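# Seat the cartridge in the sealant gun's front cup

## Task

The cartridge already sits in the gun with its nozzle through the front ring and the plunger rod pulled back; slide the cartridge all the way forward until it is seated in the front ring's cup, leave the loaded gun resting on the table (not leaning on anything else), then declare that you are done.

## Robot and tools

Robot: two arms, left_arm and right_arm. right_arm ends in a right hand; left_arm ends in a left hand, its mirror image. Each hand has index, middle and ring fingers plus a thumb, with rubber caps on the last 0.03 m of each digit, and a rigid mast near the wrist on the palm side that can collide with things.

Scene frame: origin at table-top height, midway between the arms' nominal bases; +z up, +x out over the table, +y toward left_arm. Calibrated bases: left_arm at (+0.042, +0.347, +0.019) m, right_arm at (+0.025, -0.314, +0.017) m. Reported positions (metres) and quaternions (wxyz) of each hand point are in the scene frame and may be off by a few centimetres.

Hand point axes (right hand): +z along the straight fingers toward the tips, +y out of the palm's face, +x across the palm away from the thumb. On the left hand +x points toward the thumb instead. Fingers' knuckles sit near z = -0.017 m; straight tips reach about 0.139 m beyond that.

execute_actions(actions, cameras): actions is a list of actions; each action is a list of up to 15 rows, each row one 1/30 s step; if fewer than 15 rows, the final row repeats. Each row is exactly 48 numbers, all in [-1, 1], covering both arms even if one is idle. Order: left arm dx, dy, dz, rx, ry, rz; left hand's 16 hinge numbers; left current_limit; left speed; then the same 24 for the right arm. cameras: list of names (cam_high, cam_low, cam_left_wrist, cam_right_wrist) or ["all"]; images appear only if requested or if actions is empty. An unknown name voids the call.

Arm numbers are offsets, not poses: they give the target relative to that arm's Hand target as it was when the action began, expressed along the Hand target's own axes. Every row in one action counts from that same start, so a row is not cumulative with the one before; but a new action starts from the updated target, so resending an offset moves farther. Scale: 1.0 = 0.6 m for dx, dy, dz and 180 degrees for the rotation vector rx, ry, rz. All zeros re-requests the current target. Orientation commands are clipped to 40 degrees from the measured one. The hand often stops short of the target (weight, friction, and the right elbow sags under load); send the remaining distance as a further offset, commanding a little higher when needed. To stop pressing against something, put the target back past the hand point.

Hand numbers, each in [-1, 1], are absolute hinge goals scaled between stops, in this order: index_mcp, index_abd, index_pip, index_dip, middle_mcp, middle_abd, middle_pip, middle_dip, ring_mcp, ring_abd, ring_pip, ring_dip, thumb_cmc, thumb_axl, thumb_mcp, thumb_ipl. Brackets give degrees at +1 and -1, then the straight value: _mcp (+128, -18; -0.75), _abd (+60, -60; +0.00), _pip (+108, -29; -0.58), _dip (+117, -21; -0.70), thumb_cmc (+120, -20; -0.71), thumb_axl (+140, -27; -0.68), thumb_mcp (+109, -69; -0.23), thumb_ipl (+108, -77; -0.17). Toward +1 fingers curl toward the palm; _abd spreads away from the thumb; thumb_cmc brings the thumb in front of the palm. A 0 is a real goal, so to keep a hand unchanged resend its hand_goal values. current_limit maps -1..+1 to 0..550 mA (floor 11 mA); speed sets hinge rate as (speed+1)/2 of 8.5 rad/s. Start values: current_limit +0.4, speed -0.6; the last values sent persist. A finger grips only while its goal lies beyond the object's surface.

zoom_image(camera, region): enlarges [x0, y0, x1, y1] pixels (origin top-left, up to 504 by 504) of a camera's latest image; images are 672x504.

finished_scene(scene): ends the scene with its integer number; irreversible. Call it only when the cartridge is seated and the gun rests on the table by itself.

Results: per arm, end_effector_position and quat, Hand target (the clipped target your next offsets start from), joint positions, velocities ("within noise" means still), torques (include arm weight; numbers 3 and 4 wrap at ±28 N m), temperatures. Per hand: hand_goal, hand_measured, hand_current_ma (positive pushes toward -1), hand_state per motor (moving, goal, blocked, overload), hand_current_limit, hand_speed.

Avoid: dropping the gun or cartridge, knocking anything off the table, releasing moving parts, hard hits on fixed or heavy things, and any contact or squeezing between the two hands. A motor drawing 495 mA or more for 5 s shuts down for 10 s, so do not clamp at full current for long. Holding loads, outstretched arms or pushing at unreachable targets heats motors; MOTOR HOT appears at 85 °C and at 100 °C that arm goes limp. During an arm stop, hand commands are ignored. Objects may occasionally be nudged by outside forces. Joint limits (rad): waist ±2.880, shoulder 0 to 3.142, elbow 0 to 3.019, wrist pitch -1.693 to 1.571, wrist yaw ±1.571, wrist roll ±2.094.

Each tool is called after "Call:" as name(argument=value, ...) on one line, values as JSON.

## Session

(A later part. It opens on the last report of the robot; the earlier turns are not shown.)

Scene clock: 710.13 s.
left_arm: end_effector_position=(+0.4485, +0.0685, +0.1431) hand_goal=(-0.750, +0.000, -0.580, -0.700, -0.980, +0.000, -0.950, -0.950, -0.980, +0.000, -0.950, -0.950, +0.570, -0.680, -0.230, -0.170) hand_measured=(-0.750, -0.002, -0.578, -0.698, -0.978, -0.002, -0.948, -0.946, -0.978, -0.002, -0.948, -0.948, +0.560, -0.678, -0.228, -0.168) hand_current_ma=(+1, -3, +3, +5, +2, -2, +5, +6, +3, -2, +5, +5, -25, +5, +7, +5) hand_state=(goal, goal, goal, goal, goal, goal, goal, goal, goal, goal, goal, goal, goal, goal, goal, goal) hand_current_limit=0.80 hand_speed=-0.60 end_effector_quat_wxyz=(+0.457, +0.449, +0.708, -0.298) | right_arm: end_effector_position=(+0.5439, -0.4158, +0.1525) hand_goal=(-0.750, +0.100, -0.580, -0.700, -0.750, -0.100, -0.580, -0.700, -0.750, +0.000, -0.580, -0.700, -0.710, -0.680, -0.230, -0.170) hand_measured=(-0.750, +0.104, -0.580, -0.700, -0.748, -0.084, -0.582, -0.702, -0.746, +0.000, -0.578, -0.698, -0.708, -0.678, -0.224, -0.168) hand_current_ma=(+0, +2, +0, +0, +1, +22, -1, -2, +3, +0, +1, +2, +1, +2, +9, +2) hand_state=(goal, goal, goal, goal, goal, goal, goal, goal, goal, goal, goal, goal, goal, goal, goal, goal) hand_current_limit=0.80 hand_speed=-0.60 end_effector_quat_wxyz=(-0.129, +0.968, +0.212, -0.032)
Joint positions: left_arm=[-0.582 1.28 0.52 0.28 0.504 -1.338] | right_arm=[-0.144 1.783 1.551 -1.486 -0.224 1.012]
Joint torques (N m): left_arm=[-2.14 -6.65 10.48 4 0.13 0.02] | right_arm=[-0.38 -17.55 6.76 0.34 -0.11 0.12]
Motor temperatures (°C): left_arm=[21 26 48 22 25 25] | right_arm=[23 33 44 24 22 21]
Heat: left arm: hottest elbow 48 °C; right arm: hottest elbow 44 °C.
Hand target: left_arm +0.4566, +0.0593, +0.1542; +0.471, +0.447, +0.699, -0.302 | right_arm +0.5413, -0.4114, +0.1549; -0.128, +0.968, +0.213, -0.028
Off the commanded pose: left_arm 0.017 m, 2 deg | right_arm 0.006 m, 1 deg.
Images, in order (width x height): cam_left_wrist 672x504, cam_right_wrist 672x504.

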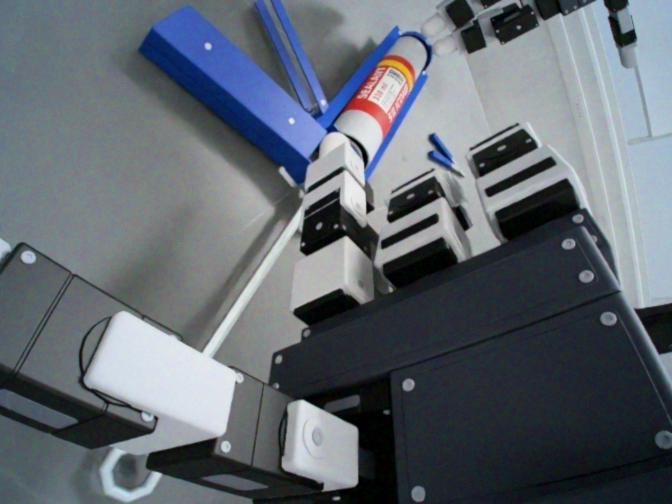

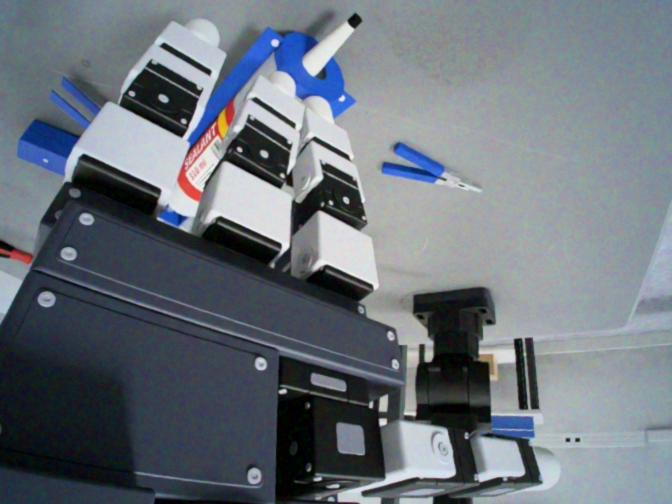

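Call:
execute_actions(actions=[[[0,0,0,0,0,0,-0.75,0,-0.58,-0.7,-0.98,0,-0.95,-0.95,-0.98,0,-0.95,-0.95,0.57,-0.68,-0.23,-0.17,0.8,-0.6,0,0.0178,0.047,0,0,0,-0.75,0.1,-0.58,-0.7,-0.75,-0.1,-0.58,-0.7,-0.75,0,-0.58,-0.7,-0.71,-0.68,-0.23,-0.17,0.8,-0.6]]], cameras=["cam_right_wrist","cam_left_wrist"])

Call:
zoom_image(camera="cam_left_wrist", region=[370, 0, 460, 90])

Call:
zoom_image(camera="cam_right_wrist", region=[265, 15, 375, 125])

Scene clock: 734.13 s.
left_arm: end_effector_position=(+0.4485, +0.0685, +0.1431) hand_goal=(-0.750, +0.000, -0.580, -0.700, -0.980, +0.000, -0.950, -0.950, -0.980, +0.000, -0.950, -0.950, +0.570, -0.680, -0.230, -0.170) hand_measured=(-0.750, -0.002, -0.578, -0.698, -0.978, -0.002, -0.948, -0.946, -0.978, -0.002, -0.948, -0.948, +0.560, -0.678, -0.228, -0.168) hand_current_ma=(+1, -3, +3, +5, +2, -2, +5, +6, +3, -2, +5, +5, -25, +5, +7, +5) hand_state=(goal, goal, goal, goal, goal, goal, goal, goal, goal, goal, goal, goal, goal, goal, goal, goal) hand_current_limit=0.80 hand_speed=-0.60 end_effector_quat_wxyz=(+0.457, +0.449, +0.708, -0.298) | right_arm: end_effector_position=(+0.5435, -0.4166, +0.1522) hand_goal=(-0.750, +0.100, -0.580, -0.700, -0.750, -0.100, -0.580, -0.700, -0.750, +0.000, -0.580, -0.700, -0.710, -0.680, -0.230, -0.170) hand_measured=(-0.762, +0.096, -0.586, -0.700, -0.748, -0.090, -0.582, -0.702, -0.746, +0.000, -0.578, -0.698, -0.708, -0.678, -0.224, -0.168) hand_current_ma=(-18, -4, -7, +0, +1, +10, -1, -2, +3, +0, +1, +2, +1, +2, +9, +2) hand_state=(goal, goal, goal, goal, goal, goal, goal, goal, goal, goal, goal, goal, goal, goal, goal, goal) hand_current_limit=0.80 hand_speed=-0.60 end_effector_quat_wxyz=(-0.122, +0.969, +0.214, -0.017)
Joint positions: left_arm=[-0.582 1.28 0.52 0.28 0.504 -1.338] | right_arm=[-0.144 1.759 1.517 -1.441 -0.221 1.013]
Joint torques (N m): left_arm=[-2.02 -6.65 10.43 4.01 0.15 0.01] | right_arm=[0.03 -13.8 5.45 1.57 -0.21 0.08]
Motor temperatures (°C): left_arm=[21 26 48 22 25 25] | right_arm=[23 33 39 24 22 21]
Heat: left arm: hottest elbow 48 °C; right arm: hottest elbow 39 °C.
Hand target: left_arm +0.4566, +0.0593, +0.1542; +0.471, +0.447, +0.699, -0.302 | right_arm +0.5426, -0.4141, +0.1249; -0.128, +0.968, +0.213, -0.028
Off the commanded pose: left_arm 0.017 m, 2 deg | right_arm 0.027 m, 1 deg.
Images, in order (width x height): cam_left_wrist 672x504, cam_right_wrist 672x504.

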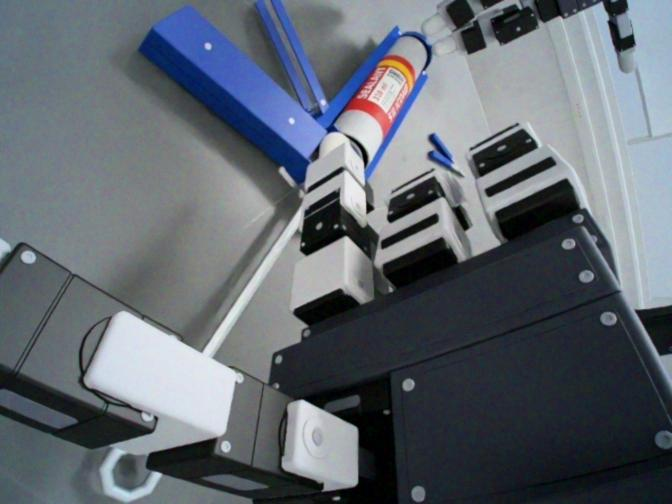

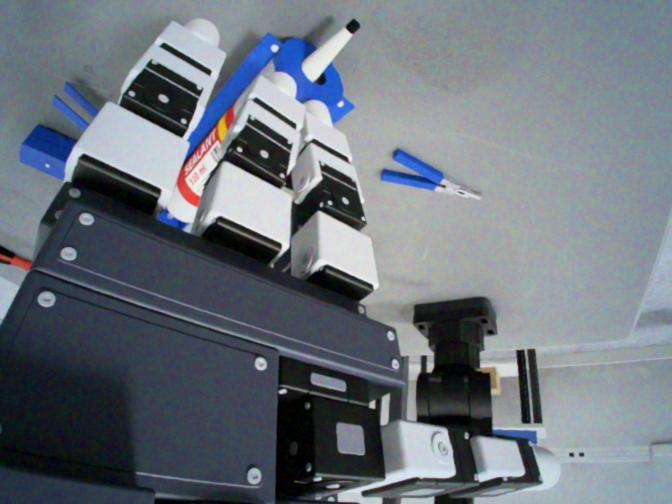

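Scaled by 5.600 from the camera's 672x504 image, which has a finer 960x720 frame.

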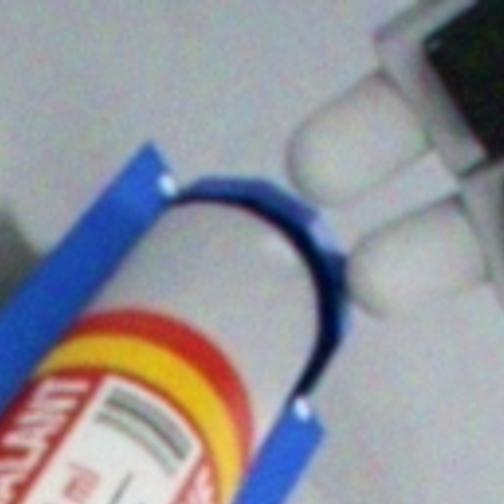

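Scaled by 4.582 from the camera's 672x504 image, which has a finer 960x720 frame.

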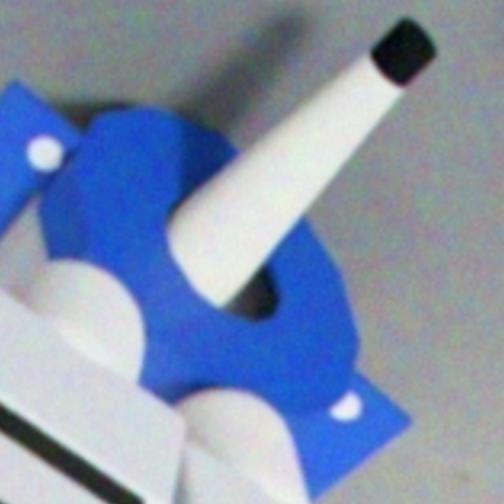

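Call:
execute_actions(actions=[[[0,0,0,0,0,0,-0.75,0,-0.58,-0.7,-0.98,0,-0.95,-0.95,-0.98,0,-0.95,-0.95,0.57,-0.68,-0.23,-0.17,0.8,-0.6,-0.0067,0.0043,0.0161,0,0,0,-0.75,0.1,-0.58,-0.7,-0.75,-0.1,-0.58,-0.7,-0.75,0,-0.58,-0.7,-0.71,-0.68,-0.23,-0.17,0.8,-0.6]]], cameras=["cam_right_wrist","cam_left_wrist"])

Call:
zoom_image(camera="cam_left_wrist", region=[370, 0, 460, 90])

Call:
zoom_image(camera="cam_right_wrist", region=[265, 15, 375, 125])

Scene clock: 760.33 s.
left_arm: end_effector_position=(+0.4485, +0.0685, +0.1431) hand_goal=(-0.750, +0.000, -0.580, -0.700, -0.980, +0.000, -0.950, -0.950, -0.980, +0.000, -0.950, -0.950, +0.570, -0.680, -0.230, -0.170) hand_measured=(-0.750, -0.002, -0.578, -0.698, -0.978, -0.002, -0.948, -0.946, -0.978, -0.002, -0.948, -0.948, +0.560, -0.678, -0.228, -0.168) hand_current_ma=(+1, -3, +3, +5, +2, -2, +5, +6, +3, -2, +5, +5, -25, +5, +7, +5) hand_state=(goal, goal, goal, goal, goal, goal, goal, goal, goal, goal, goal, goal, goal, goal, goal, goal) hand_current_limit=0.80 hand_speed=-0.60 end_effector_quat_wxyz=(+0.457, +0.449, +0.708, -0.298) | right_arm: end_effector_position=(+0.5416, -0.4170, +0.1528) hand_goal=(-0.750, +0.100, -0.580, -0.700, -0.750, -0.100, -0.580, -0.700, -0.750, +0.000, -0.580, -0.700, -0.710, -0.680, -0.230, -0.170) hand_measured=(-0.764, +0.094, -0.588, -0.702, -0.748, -0.090, -0.582, -0.702, -0.746, +0.000, -0.578, -0.698, -0.708, -0.678, -0.224, -0.168) hand_current_ma=(-24, -4, -10, -1, +1, +9, -1, -2, +3, +0, +1, +2, +1, +2, +9, +2) hand_state=(goal, goal, goal, goal, goal, goal, goal, goal, goal, goal, goal, goal, goal, goal, goal, goal) hand_current_limit=0.80 hand_speed=-0.60 end_effector_quat_wxyz=(-0.118, +0.969, +0.215, -0.008)
Joint positions: left_arm=[-0.582 1.28 0.52 0.28 0.504 -1.338] | right_arm=[-0.145 1.741 1.494 -1.417 -0.219 1.013]
Joint torques (N m): left_arm=[-2.02 -6.53 10.48 3.9 0.13 0.01] | right_arm=[-0.67 -11.69 4.67 1.69 -0.29 0.1]
Heat: left arm: hottest elbow 48 °C; right arm: hottest elbow 36 °C.
Hand target: left_arm +0.4566, +0.0593, +0.1542; +0.471, +0.447, +0.699, -0.302 | right_arm +0.5390, -0.4159, +0.1151; -0.128, +0.968, +0.213, -0.028
Off the commanded pose: left_arm 0.017 m, 2 deg | right_arm 0.038 m, 3 deg.
Images, in order (width x height): cam_left_wrist 672x504, cam_right_wrist 672x504.

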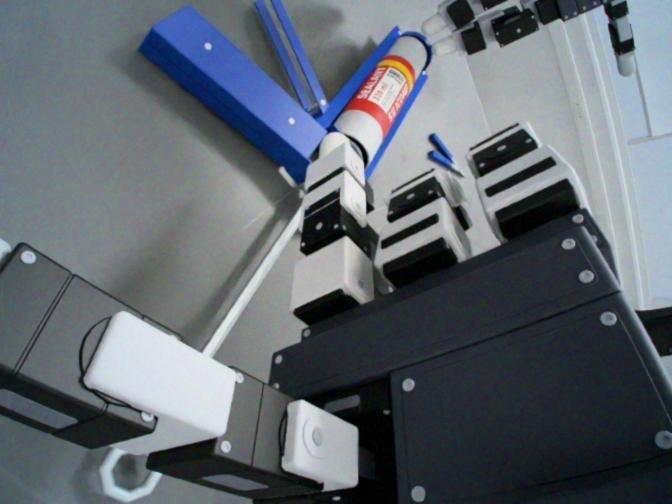

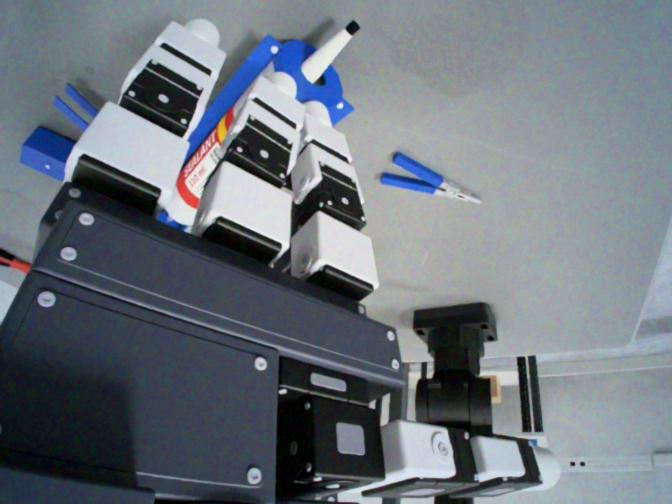

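Scaled by 5.600 from the camera's 672x504 image, which has a finer 960x720 frame.

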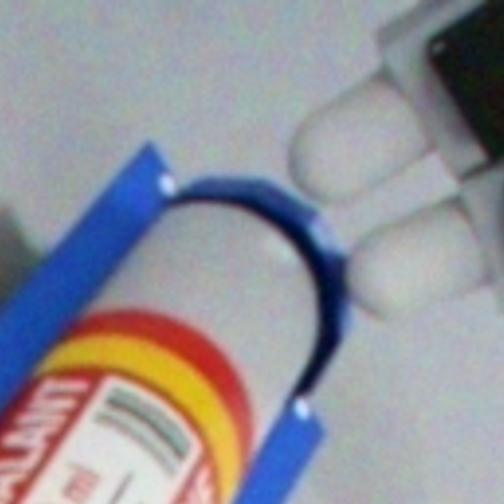

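Scaled by 4.582 from the camera's 672x504 image, which has a finer 960x720 frame.

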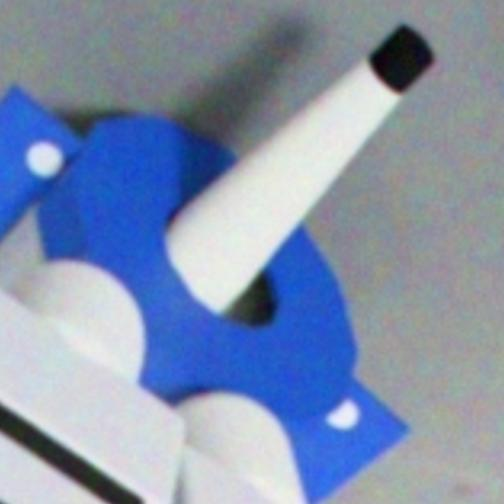

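Call:
execute_actions(actions=[[[0,0,0,0,0,0,-0.75,0,-0.58,-0.7,-0.98,0,-0.95,-0.95,-0.98,0,-0.95,-0.95,0.57,-0.68,-0.23,-0.17,0.8,-0.6,0,-0.0302,-0.1127,0,0,0,-0.75,0.1,-0.58,-0.7,-0.75,-0.1,-0.58,-0.7,-0.75,0,-0.58,-0.7,-0.71,-0.68,-0.23,-0.17,0.8,-0.6]]], cameras=["cam_left_wrist"])

Call:
zoom_image(camera="cam_left_wrist", region=[370, 0, 460, 90])

Scene clock: 836.77 s.
left_arm: end_effector_position=(+0.4485, +0.0685, +0.1431) hand_goal=(-0.750, +0.000, -0.580, -0.700, -0.980, +0.000, -0.950, -0.950, -0.980, +0.000, -0.950, -0.950, +0.570, -0.680, -0.230, -0.170) hand_measured=(-0.750, -0.002, -0.578, -0.698, -0.978, -0.002, -0.948, -0.946, -0.978, -0.002, -0.948, -0.948, +0.560, -0.678, -0.228, -0.168) hand_current_ma=(+1, -3, +3, +5, +2, -2, +5, +6, +3, -2, +5, +5, -25, +5, +7, +5) hand_state=(goal, goal, goal, goal, goal, goal, goal, goal, goal, goal, goal, goal, goal, goal, goal, goal) hand_current_limit=0.80 hand_speed=-0.60 end_effector_quat_wxyz=(+0.457, +0.449, +0.708, -0.298) | right_arm: end_effector_position=(+0.5221, -0.4147, +0.1665) hand_goal=(-0.750, +0.100, -0.580, -0.700, -0.750, -0.100, -0.580, -0.700, -0.750, +0.000, -0.580, -0.700, -0.710, -0.680, -0.230, -0.170) hand_measured=(-0.750, +0.098, -0.582, -0.702, -0.740, -0.086, -0.576, -0.698, -0.746, +0.000, -0.578, -0.698, -0.708, -0.678, -0.224, -0.168) hand_current_ma=(+0, -1, -1, -1, +13, +16, +4, +1, +3, +0, +1, +2, +1, +2, +9, +2) hand_state=(goal, goal, goal, goal, goal, goal, goal, goal, goal, goal, goal, goal, goal, goal, goal, goal) hand_current_limit=0.80 hand_speed=-0.60 end_effector_quat_wxyz=(-0.133, +0.967, +0.210, -0.048)
Joint positions: left_arm=[-0.582 1.28 0.52 0.28 0.504 -1.338] | right_arm=[-0.145 1.741 1.529 -1.538 -0.22 1.012]
Joint torques (N m): left_arm=[-2.08 -6.71 10.39 3.92 0.12 0.01] | right_arm=[-0.85 -15.38 13.18 -0.24 -0.18 0.1]
Motor temperatures (°C): left_arm=[21 26 48 22 25 25] | right_arm=[23 31 33 24 22 21]
Heat: left arm: hottest elbow 48 °C; right arm: hottest elbow 33 °C.
Hand target: left_arm +0.4566, +0.0593, +0.1542; +0.471, +0.447, +0.699, -0.302 | right_arm +0.5389, -0.4159, +0.1849; -0.127, +0.968, +0.213, -0.028
Off the commanded pose: left_arm 0.017 m, 2 deg | right_arm 0.025 m, 2 deg.
Images, in order (width x height): cam_left_wrist 672x504.

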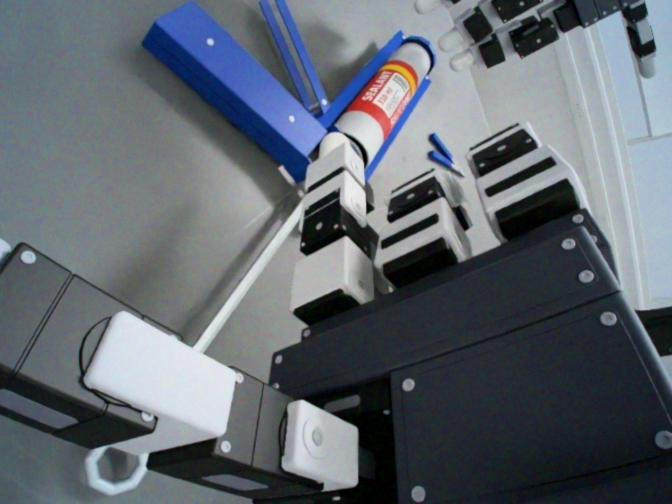

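Scaled by 5.600 from the camera's 672x504 image, which has a finer 960x720 frame.

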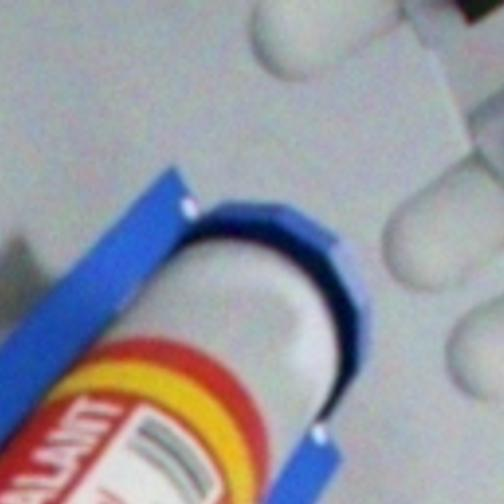

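Call:
execute_actions(actions=[[[0,0,0,0,0,0,-0.75,0,-0.58,-0.7,-0.98,0,-0.95,-0.95,-0.98,0,-0.95,-0.95,0.57,-0.68,-0.23,-0.17,0.8,-0.6,-0.0147,-0.0028,-0.0337,0,0,0,-0.75,0.1,-0.58,-0.7,-0.75,-0.1,-0.58,-0.7,-0.75,0,-0.58,-0.7,-0.71,-0.68,-0.23,-0.17,0.8,-0.6]],[[0,0,0,0,0,0,-0.75,0,-0.58,-0.7,-0.98,0,-0.95,-0.95,-0.98,0,-0.95,-0.95,0.57,-0.68,-0.23,-0.17,0.8,-0.6,0,0.0194,0.0725,0,0,0,-0.75,0.1,-0.58,-0.7,-0.75,-0.1,-0.58,-0.7,-0.75,0,-0.58,-0.7,-0.71,-0.68,-0.23,-0.17,0.8,-0.6]]], cameras=["cam_left_wrist","cam_right_wrist"])

Call:
zoom_image(camera="cam_left_wrist", region=[370, 0, 460, 90])

Call:
zoom_image(camera="cam_right_wrist", region=[265, 15, 375, 125])

Scene clock: 871.40 s.
left_arm: end_effector_position=(+0.4485, +0.0685, +0.1431) hand_goal=(-0.750, +0.000, -0.580, -0.700, -0.980, +0.000, -0.950, -0.950, -0.980, +0.000, -0.950, -0.950, +0.570, -0.680, -0.230, -0.170) hand_measured=(-0.750, -0.002, -0.578, -0.698, -0.978, -0.002, -0.948, -0.946, -0.978, -0.002, -0.948, -0.948, +0.560, -0.678, -0.228, -0.168) hand_current_ma=(+1, -3, +3, +5, +2, -2, +5, +6, +3, -2, +5, +5, -25, +5, +7, +5) hand_state=(goal, goal, goal, goal, goal, goal, goal, goal, goal, goal, goal, goal, goal, goal, goal, goal) hand_current_limit=0.80 hand_speed=-0.60 end_effector_quat_wxyz=(+0.457, +0.449, +0.708, -0.298) | right_arm: end_effector_position=(+0.5319, -0.4169, +0.1645) hand_goal=(-0.750, +0.100, -0.580, -0.700, -0.750, -0.100, -0.580, -0.700, -0.750, +0.000, -0.580, -0.700, -0.710, -0.680, -0.230, -0.170) hand_measured=(-0.750, +0.098, -0.582, -0.702, -0.740, -0.086, -0.576, -0.698, -0.746, +0.000, -0.578, -0.698, -0.708, -0.678, -0.224, -0.168) hand_current_ma=(+0, -1, -1, -1, +12, +15, +4, +1, +3, +0, +1, +2, +1, +2, +9, +2) hand_state=(goal, goal, goal, goal, goal, goal, goal, goal, goal, goal, goal, goal, goal, goal, goal, goal) hand_current_limit=0.80 hand_speed=-0.60 end_effector_quat_wxyz=(-0.126, +0.969, +0.212, -0.029)
Joint positions: left_arm=[-0.582 1.28 0.52 0.28 0.504 -1.338] | right_arm=[-0.147 1.741 1.525 -1.495 -0.22 1.01]
Joint torques (N m): left_arm=[-2.08 -6.53 10.45 4 0.15 0] | right_arm=[-1.96 -15.21 7.56 0.36 -0.13 -0.03]
Heat: left arm: hottest elbow 49 °C; right arm: hottest elbow 37 °C.
Hand target: left_arm +0.4566, +0.0593, +0.1542; +0.471, +0.447, +0.699, -0.302 | right_arm +0.5324, -0.4228, +0.1599; -0.128, +0.968, +0.213, -0.028
Off the commanded pose: left_arm 0.017 m, 2 deg | right_arm 0.008 m, 0 deg.
Images, in order (width x height): cam_left_wrist 672x504, cam_right_wrist 672x504.

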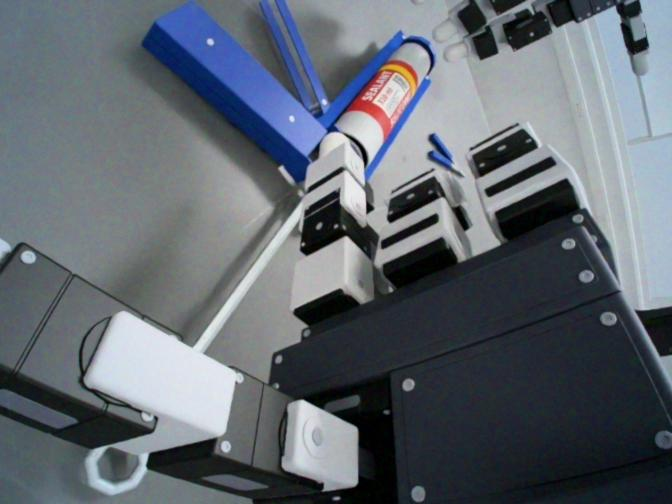

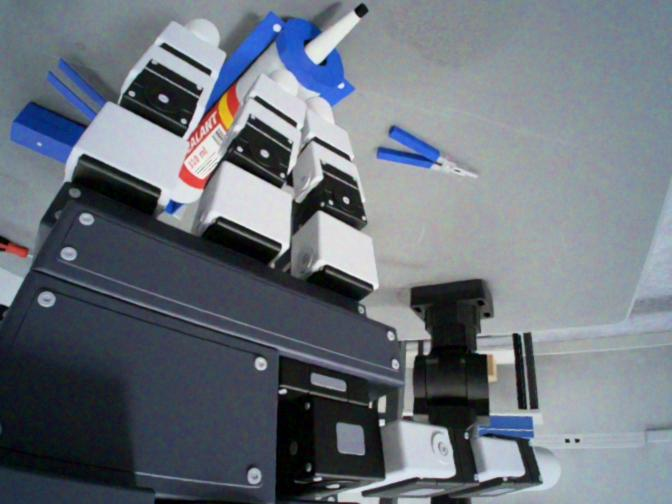

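Scaled by 5.600 from the camera's 672x504 image, which has a finer 960x720 frame.

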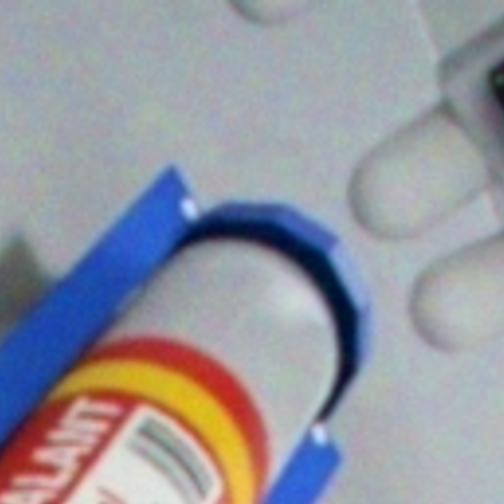

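Scaled by 4.582 from the camera's 672x504 image, which has a finer 960x720 frame.

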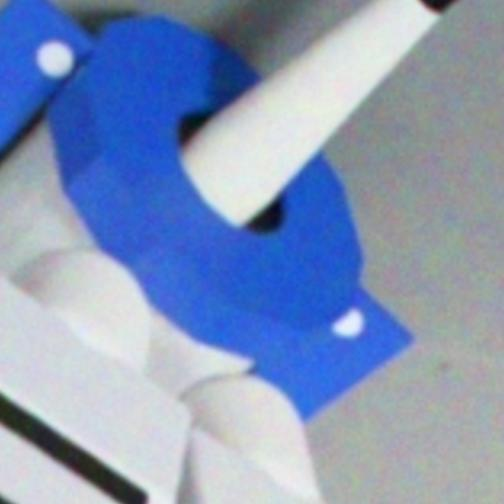

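Call:
execute_actions(actions=[[[0,0,0,0,0,0,-0.75,0,-0.58,-0.7,-0.98,0,-0.95,-0.95,-0.98,0,-0.95,-0.95,0.57,-0.68,-0.23,-0.17,0.8,-0.6,0,0.0048,0.0181,0,0,0,-0.75,0.1,-0.58,-0.7,-0.75,-0.1,-0.58,-0.7,-0.75,0,-0.58,-0.7,-0.71,-0.68,-0.23,-0.17,0.8,-0.6]]], cameras=["cam_left_wrist","cam_right_wrist"])

Call:
zoom_image(camera="cam_left_wrist", region=[370, 0, 460, 90])

Call:
zoom_image(camera="cam_right_wrist", region=[265, 15, 375, 125])

Scene clock: 933.30 s.
left_arm: end_effector_position=(+0.4485, +0.0685, +0.1431) hand_goal=(-0.750, +0.000, -0.580, -0.700, -0.980, +0.000, -0.950, -0.950, -0.980, +0.000, -0.950, -0.950, +0.570, -0.680, -0.230, -0.170) hand_measured=(-0.750, -0.002, -0.578, -0.698, -0.978, -0.002, -0.948, -0.946, -0.978, -0.002, -0.948, -0.948, +0.560, -0.678, -0.228, -0.168) hand_current_ma=(+1, -3, +3, +5, +2, -2, +5, +6, +3, -2, +5, +5, -25, +5, +7, +5) hand_state=(goal, goal, goal, goal, goal, goal, goal, goal, goal, goal, goal, goal, goal, goal, goal, goal) hand_current_limit=0.80 hand_speed=-0.60 end_effector_quat_wxyz=(+0.457, +0.449, +0.708, -0.298) | right_arm: end_effector_position=(+0.5319, -0.4169, +0.1566) hand_goal=(-0.750, +0.100, -0.580, -0.700, -0.750, -0.100, -0.580, -0.700, -0.750, +0.000, -0.580, -0.700, -0.710, -0.680, -0.230, -0.170) hand_measured=(-0.750, +0.098, -0.582, -0.702, -0.740, -0.086, -0.576, -0.698, -0.746, +0.000, -0.578, -0.698, -0.708, -0.678, -0.224, -0.168) hand_current_ma=(+0, -1, -1, -1, +12, +15, +4, +1, +3, +0, +1, +2, +1, +2, +9, +2) hand_state=(goal, goal, goal, goal, goal, goal, goal, goal, goal, goal, goal, goal, goal, goal, goal, goal) hand_current_limit=0.80 hand_speed=-0.60 end_effector_quat_wxyz=(-0.125, +0.969, +0.213, -0.026)
Joint positions: left_arm=[-0.582 1.28 0.52 0.28 0.504 -1.338] | right_arm=[-0.147 1.741 1.504 -1.467 -0.22 1.01]
Joint torques (N m): left_arm=[-2.08 -6.59 10.45 4.01 0.13 0.02] | right_arm=[-1.9 -15.03 7.6 0.4 -0.14 0]
Heat: left arm: hottest elbow 49 °C; right arm: hottest elbow 37 °C.
Hand target: left_arm +0.4566, +0.0593, +0.1542; +0.471, +0.447, +0.699, -0.302 | right_arm +0.5324, -0.4228, +0.1486; -0.128, +0.968, +0.213, -0.028
Off the commanded pose: left_arm 0.017 m, 2 deg | right_arm 0.010 m, 0 deg.
Images, in order (width x height): cam_left_wrist 672x504, cam_right_wrist 672x504.

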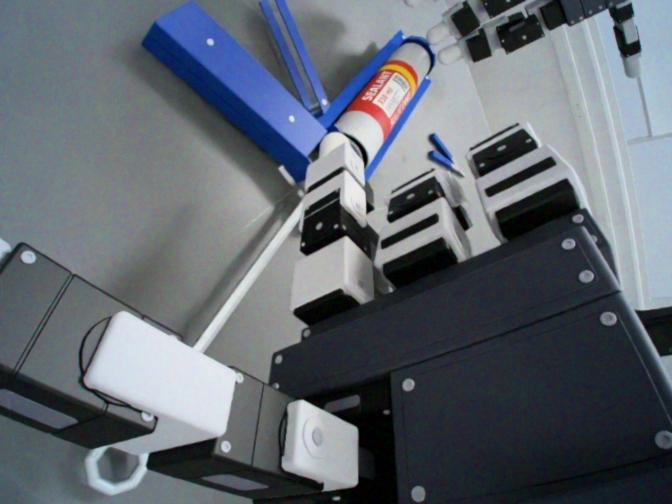

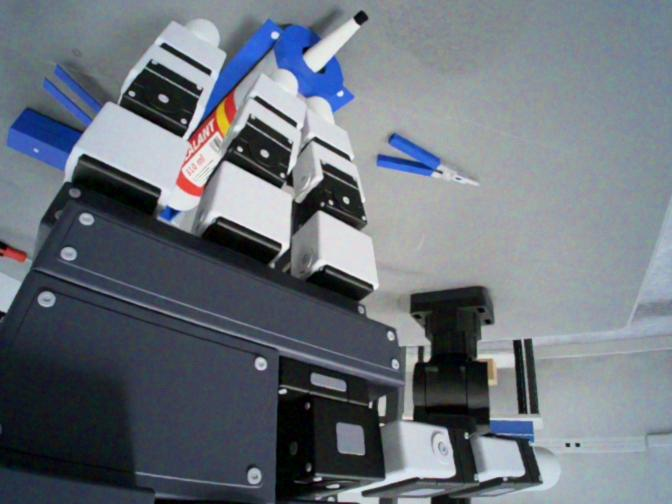

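Scaled by 5.600 from the camera's 672x504 image, which has a finer 960x720 frame.

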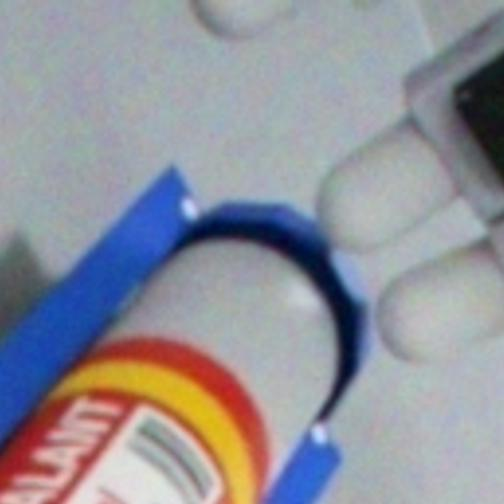

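Scaled by 4.582 from the camera's 672x504 image, which has a finer 960x720 frame.

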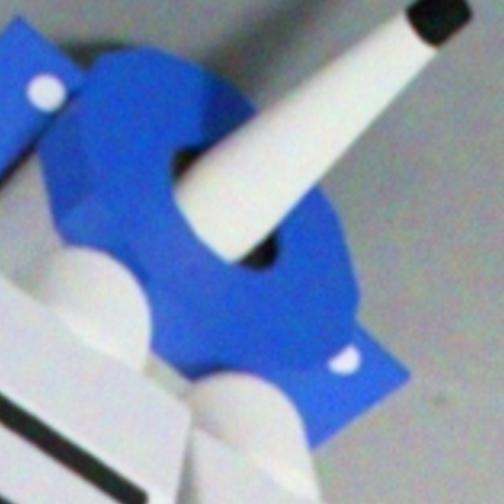

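Call:
execute_actions(actions=[[[0,0,0,0,0,0,-0.75,0,-0.58,-0.7,-0.98,0,-0.95,-0.95,-0.98,0,-0.95,-0.95,0.57,-0.68,-0.23,-0.17,0.8,-0.6,0,0.0082,0.0497,0,0,0,-0.75,0.1,-0.58,-0.7,-0.75,-0.1,-0.58,-0.7,-0.75,0,-0.58,-0.7,-0.71,-0.68,-0.23,-0.17,0.8,-0.6]]], cameras=["cam_left_wrist","cam_right_wrist"])

Call:
zoom_image(camera="cam_left_wrist", region=[370, 0, 460, 90])

Call:
zoom_image(camera="cam_right_wrist", region=[265, 15, 375, 125])

Scene clock: 959.43 s.
left_arm: end_effector_position=(+0.4485, +0.0685, +0.1431) hand_goal=(-0.750, +0.000, -0.580, -0.700, -0.980, +0.000, -0.950, -0.950, -0.980, +0.000, -0.950, -0.950, +0.570, -0.680, -0.230, -0.170) hand_measured=(-0.750, -0.002, -0.578, -0.698, -0.978, -0.002, -0.948, -0.946, -0.978, -0.002, -0.948, -0.948, +0.560, -0.678, -0.228, -0.168) hand_current_ma=(+1, -3, +3, +5, +2, -2, +5, +6, +3, -2, +5, +5, -25, +5, +7, +5) hand_state=(goal, goal, goal, goal, goal, goal, goal, goal, goal, goal, goal, goal, goal, goal, goal, goal) hand_current_limit=0.80 hand_speed=-0.60 end_effector_quat_wxyz=(+0.457, +0.449, +0.708, -0.298) | right_arm: end_effector_position=(+0.5324, -0.4195, +0.1504) hand_goal=(-0.750, +0.100, -0.580, -0.700, -0.750, -0.100, -0.580, -0.700, -0.750, +0.000, -0.580, -0.700, -0.710, -0.680, -0.230, -0.170) hand_measured=(-0.768, +0.098, -0.590, -0.704, -0.752, -0.088, -0.582, -0.700, -0.746, +0.000, -0.578, -0.698, -0.708, -0.678, -0.224, -0.168) hand_current_ma=(-30, -1, -14, -3, -2, +14, -1, +0, +3, +0, +1, +2, +1, +2, +9, +2) hand_state=(goal, goal, goal, goal, goal, goal, goal, goal, goal, goal, goal, goal, goal, goal, goal, goal) hand_current_limit=0.80 hand_speed=-0.60 end_effector_quat_wxyz=(-0.121, +0.970, +0.212, -0.013)
Joint positions: left_arm=[-0.582 1.28 0.52 0.28 0.504 -1.338] | right_arm=[-0.152 1.73 1.473 -1.421 -0.22 1.01]
Joint torques (N m): left_arm=[-2.2 -6.77 10.44 4 0.14 0] | right_arm=[-0.85 -12.28 5.19 1.66 -0.16 0.01]
Heat: left arm: hottest elbow 49 °C; right arm: hottest elbow 35 °C.
Hand target: left_arm +0.4566, +0.0593, +0.1542; +0.471, +0.447, +0.699, -0.302 | right_arm +0.5312, -0.4201, +0.1186; -0.128, +0.968, +0.213, -0.028
Off the commanded pose: left_arm 0.017 m, 2 deg | right_arm 0.032 m, 2 deg.
Images, in order (width x height): cam_left_wrist 672x504, cam_right_wrist 672x504.

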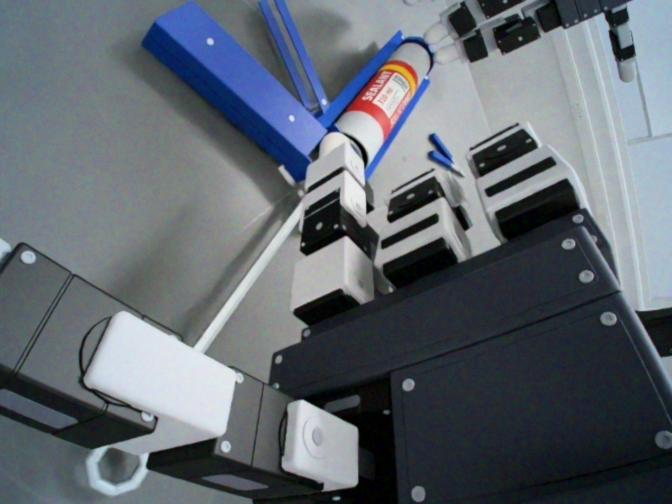

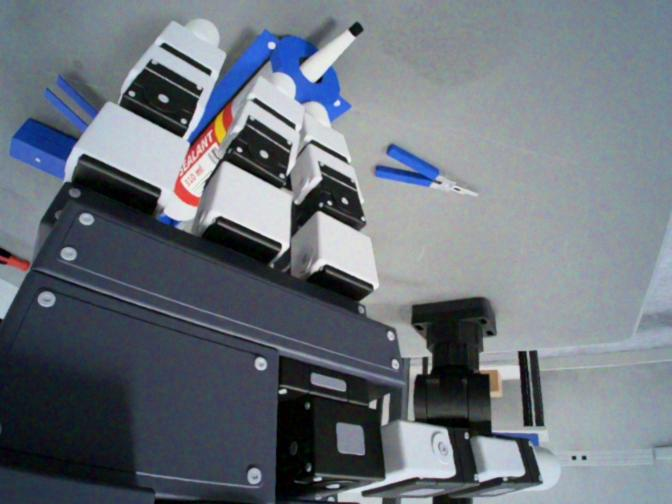

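Scaled by 5.600 from the camera's 672x504 image, which has a finer 960x720 frame.

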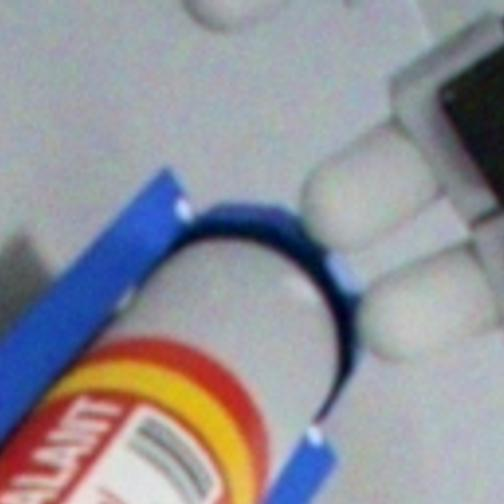

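Scaled by 4.582 from the camera's 672x504 image, which has a finer 960x720 frame.

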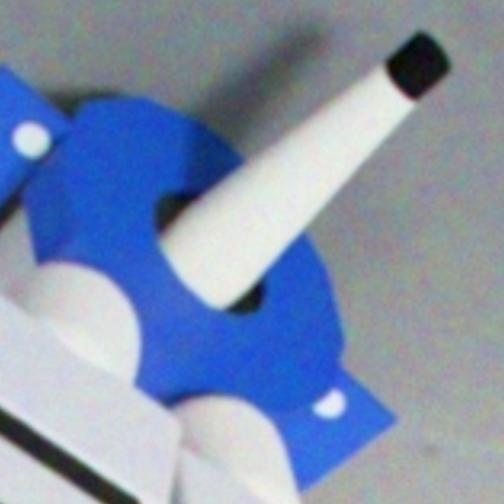

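Call:
execute_actions(actions=[[[-0.0463,0,-0.0188,0,0,0,-0.75,0,-0.58,-0.7,-0.98,0,-0.95,-0.95,-0.98,0,-0.95,-0.95,0.57,-0.68,-0.23,-0.17,0.8,-0.6,0,0.0052,0.0193,0,0,0,-0.75,0.1,-0.58,-0.7,-0.75,-0.1,-0.58,-0.7,-0.75,0,-0.58,-0.7,-0.71,-0.68,-0.23,-0.17,0.8,-0.6]],[[-0.0262,-0.055,0.0648,0,0,0,-0.75,0,-0.58,-0.7,-0.98,0,-0.95,-0.95,-0.98,0,-0.95,-0.95,0.57,-0.68,-0.23,-0.17,0.8,-0.6,0,0,0,0,0,0,-0.75,0.1,-0.58,-0.7,-0.75,-0.1,-0.58,-0.7,-0.75,0,-0.58,-0.7,-0.71,-0.68,-0.23,-0.17,0.8,-0.6]]], cameras=["cam_left_wrist","cam_high"])

Call:
zoom_image(camera="cam_left_wrist", region=[260, 30, 460, 190])

Call:
zoom_image(camera="cam_high", region=[235, 190, 305, 260])

Scene clock: 1063.13 s.
left_arm: end_effector_position=(+0.4268, +0.0254, +0.1570) hand_goal=(-0.750, +0.000, -0.580, -0.700, -0.980, +0.000, -0.950, -0.950, -0.980, +0.000, -0.950, -0.950, +0.570, -0.680, -0.230, -0.170) hand_measured=(-0.750, -0.002, -0.578, -0.698, -0.978, -0.002, -0.948, -0.946, -0.978, -0.002, -0.948, -0.948, +0.560, -0.678, -0.228, -0.168) hand_current_ma=(+1, -3, +3, +5, +3, -2, +5, +6, +3, -2, +5, +5, -25, +5, +7, +5) hand_state=(goal, goal, goal, goal, goal, goal, goal, goal, goal, goal, goal, goal, goal, goal, goal, goal) hand_current_limit=0.80 hand_speed=-0.60 end_effector_quat_wxyz=(+0.445, +0.453, +0.715, -0.295) | right_arm: end_effector_position=(+0.5315, -0.4211, +0.1501) hand_goal=(-0.750, +0.100, -0.580, -0.700, -0.750, -0.100, -0.580, -0.700, -0.750, +0.000, -0.580, -0.700, -0.710, -0.680, -0.230, -0.170) hand_measured=(-0.774, +0.098, -0.596, -0.704, -0.754, -0.088, -0.584, -0.702, -0.746, +0.000, -0.578, -0.698, -0.708, -0.678, -0.224, -0.168) hand_current_ma=(-49, -1, -22, -5, -4, +14, -3, -1, +3, +0, +1, +2, +1, +2, +9, +2) hand_state=(blocked, goal, goal, goal, goal, goal, goal, goal, goal, goal, goal, goal, goal, goal, goal, goal) hand_current_limit=0.80 hand_speed=-0.60 end_effector_quat_wxyz=(-0.119, +0.970, +0.211, -0.007)
Joint positions: left_arm=[-0.728 1.267 0.576 0.209 0.375 -1.402] | right_arm=[-0.155 1.719 1.457 -1.402 -0.22 1.01]
Joint torques (N m): left_arm=[-2.02 -7 13.52 4.01 0.09 0.02] | right_arm=[-0.73 -11.34 4.41 2.14 -0.19 0.03]
Heat: left arm: hottest elbow 49 °C; right arm: hottest shoulder 33 °C.
Hand target: left_arm +0.4442, +0.0074, +0.1841; +0.471, +0.447, +0.699, -0.302 | right_arm +0.5312, -0.4201, +0.1066; -0.128, +0.968, +0.213, -0.028
Off the commanded pose: left_arm 0.037 m, 4 deg | right_arm 0.044 m, 3 deg.
Images, in order (width x height): cam_high 672x504, cam_left_wrist 672x504.

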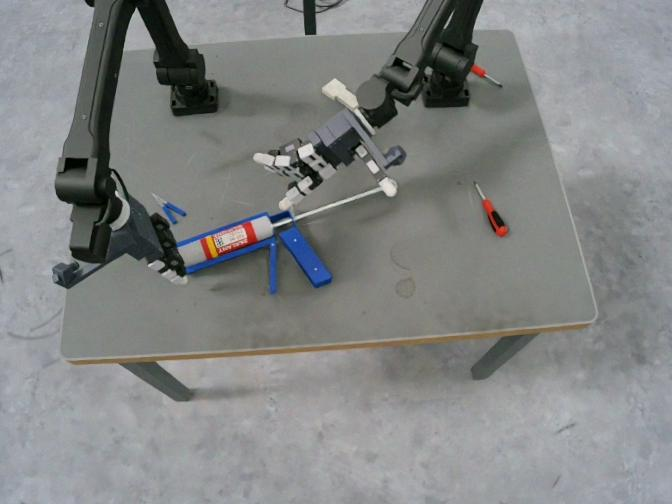

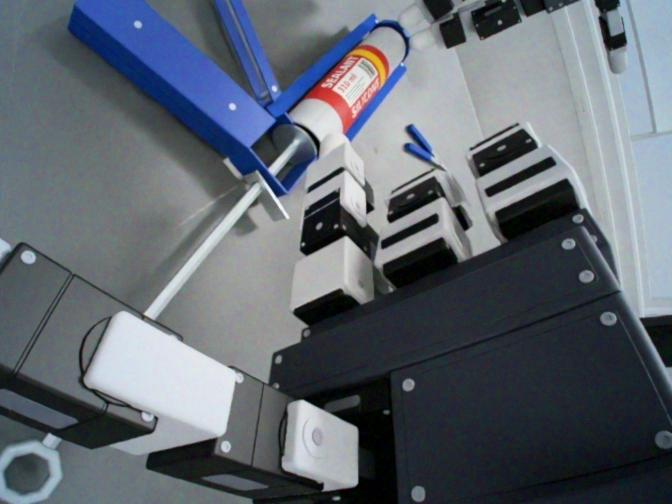

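Scaled by 2.520 from the camera's 672x504 image, which has a finer 960x720 frame.

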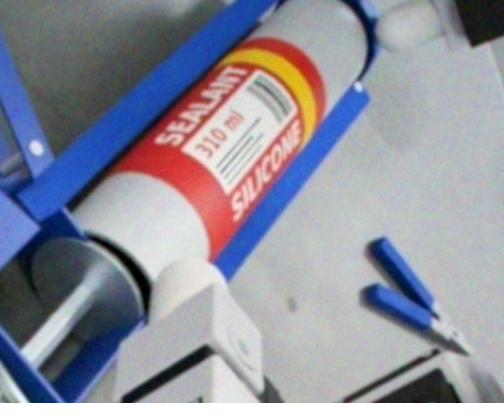

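Scaled by 7.200 from the camera's 672x504 image, which has a finer 960x720 frame.

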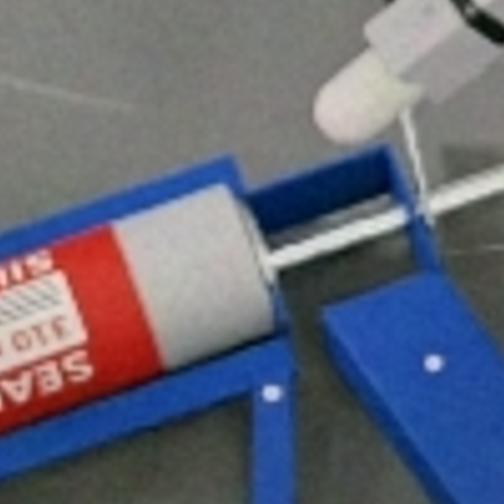

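Call:
execute_actions(actions=[[[0.0715,-0.018,0.0188,0,0,0,-0.75,0,-0.58,-0.7,-0.98,0,-0.95,-0.95,-0.98,0,-0.95,-0.95,0.57,-0.68,-0.23,-0.17,0.8,-0.6,0,0,0,0,0,0,-0.75,0.1,-0.58,-0.7,-0.75,-0.1,-0.58,-0.7,-0.75,0,-0.58,-0.7,-0.71,-0.68,-0.23,-0.17,0.8,-0.6]]], cameras=["cam_left_wrist","cam_high"])

Call:
zoom_image(camera="cam_left_wrist", region=[260, 30, 460, 190])

Call:
zoom_image(camera="cam_high", region=[235, 190, 305, 260])

Scene clock: 1084.10 s.
left_arm: end_effector_position=(+0.4336, +0.0173, +0.1375) hand_goal=(-0.750, +0.000, -0.580, -0.700, -0.980, +0.000, -0.950, -0.950, -0.980, +0.000, -0.950, -0.950, +0.570, -0.680, -0.230, -0.170) hand_measured=(-0.750, -0.002, -0.578, -0.698, -0.978, -0.002, -0.948, -0.946, -0.978, -0.002, -0.948, -0.948, +0.560, -0.678, -0.228, -0.168) hand_current_ma=(+1, -3, +3, +5, +3, -2, +5, +6, +3, -2, +5, +5, -25, +5, +7, +5) hand_state=(goal, goal, goal, goal, goal, goal, goal, goal, goal, goal, goal, goal, goal, goal, goal, goal) hand_current_limit=0.80 hand_speed=-0.60 end_effector_quat_wxyz=(+0.465, +0.446, +0.705, -0.295) | right_arm: end_effector_position=(+0.5315, -0.4211, +0.1501) hand_goal=(-0.750, +0.100, -0.580, -0.700, -0.750, -0.100, -0.580, -0.700, -0.750, +0.000, -0.580, -0.700, -0.710, -0.680, -0.230, -0.170) hand_measured=(-0.774, +0.098, -0.596, -0.704, -0.754, -0.088, -0.584, -0.702, -0.746, +0.000, -0.578, -0.698, -0.708, -0.678, -0.224, -0.168) hand_current_ma=(-49, -1, -22, -5, -4, +14, -3, -1, +3, +0, +1, +2, +1, +2, +9, +2) hand_state=(blocked, goal, goal, goal, goal, goal, goal, goal, goal, goal, goal, goal, goal, goal, goal, goal) hand_current_limit=0.80 hand_speed=-0.60 end_effector_quat_wxyz=(-0.119, +0.970, +0.211, -0.007)
Joint positions: left_arm=[-0.738 1.36 0.551 0.376 0.355 -1.412] | right_arm=[-0.155 1.719 1.457 -1.402 -0.22 1.01]
Joint torques (N m): left_arm=[-3.19 -7.88 8.64 4.14 0.06 0] | right_arm=[-0.32 -11.4 4.56 2.15 -0.18 0.04]
Heat: left arm: hottest elbow 50 °C; right arm: hottest shoulder 32 °C.
Hand target: left_arm +0.4321, +0.0081, +0.1402; +0.471, +0.447, +0.699, -0.302 | right_arm +0.5312, -0.4201, +0.1066; -0.128, +0.968, +0.213, -0.028
Off the commanded pose: left_arm 0.010 m, 1 deg | right_arm 0.044 m, 3 deg.
Images, in order (width x height): cam_high 672x504, cam_left_wrist 672x504.

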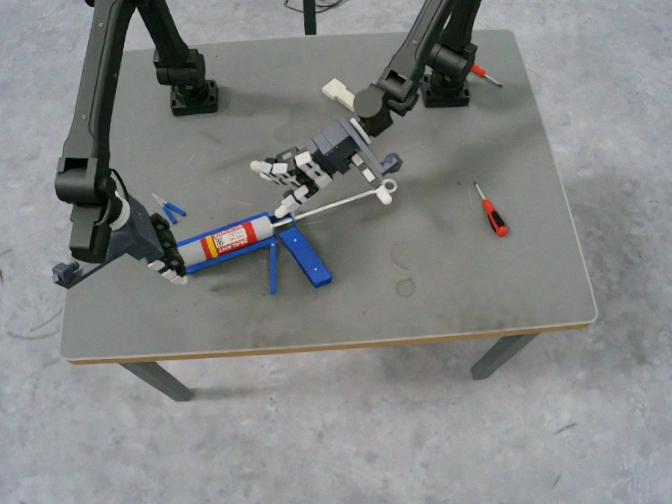

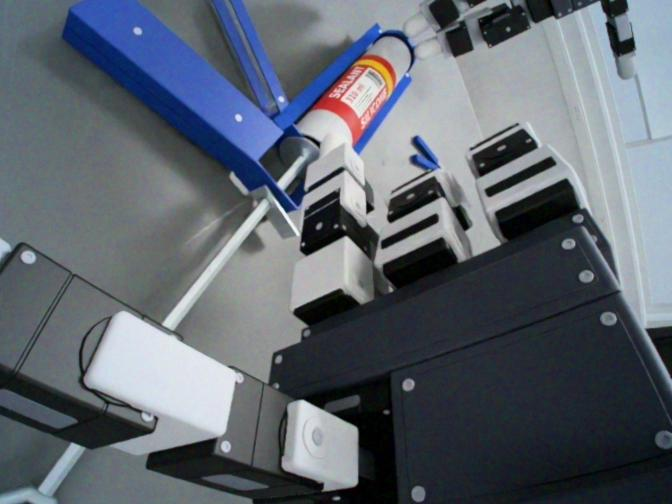

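Scaled by 2.520 from the camera's 672x504 image, which has a finer 960x720 frame.

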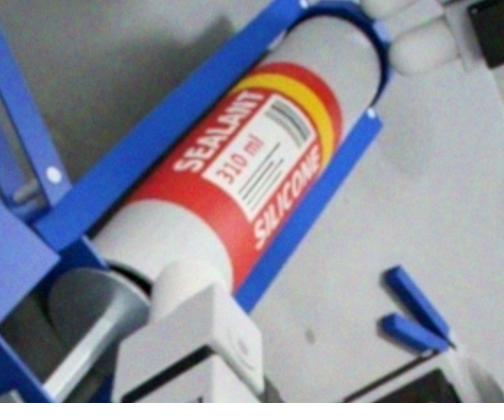

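Scaled by 7.200 from the camera's 672x504 image, which has a finer 960x720 frame.

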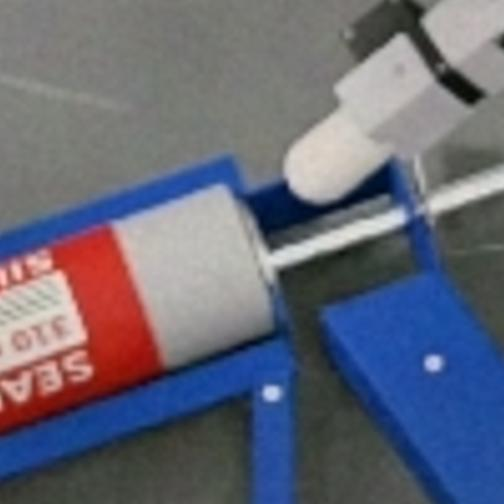

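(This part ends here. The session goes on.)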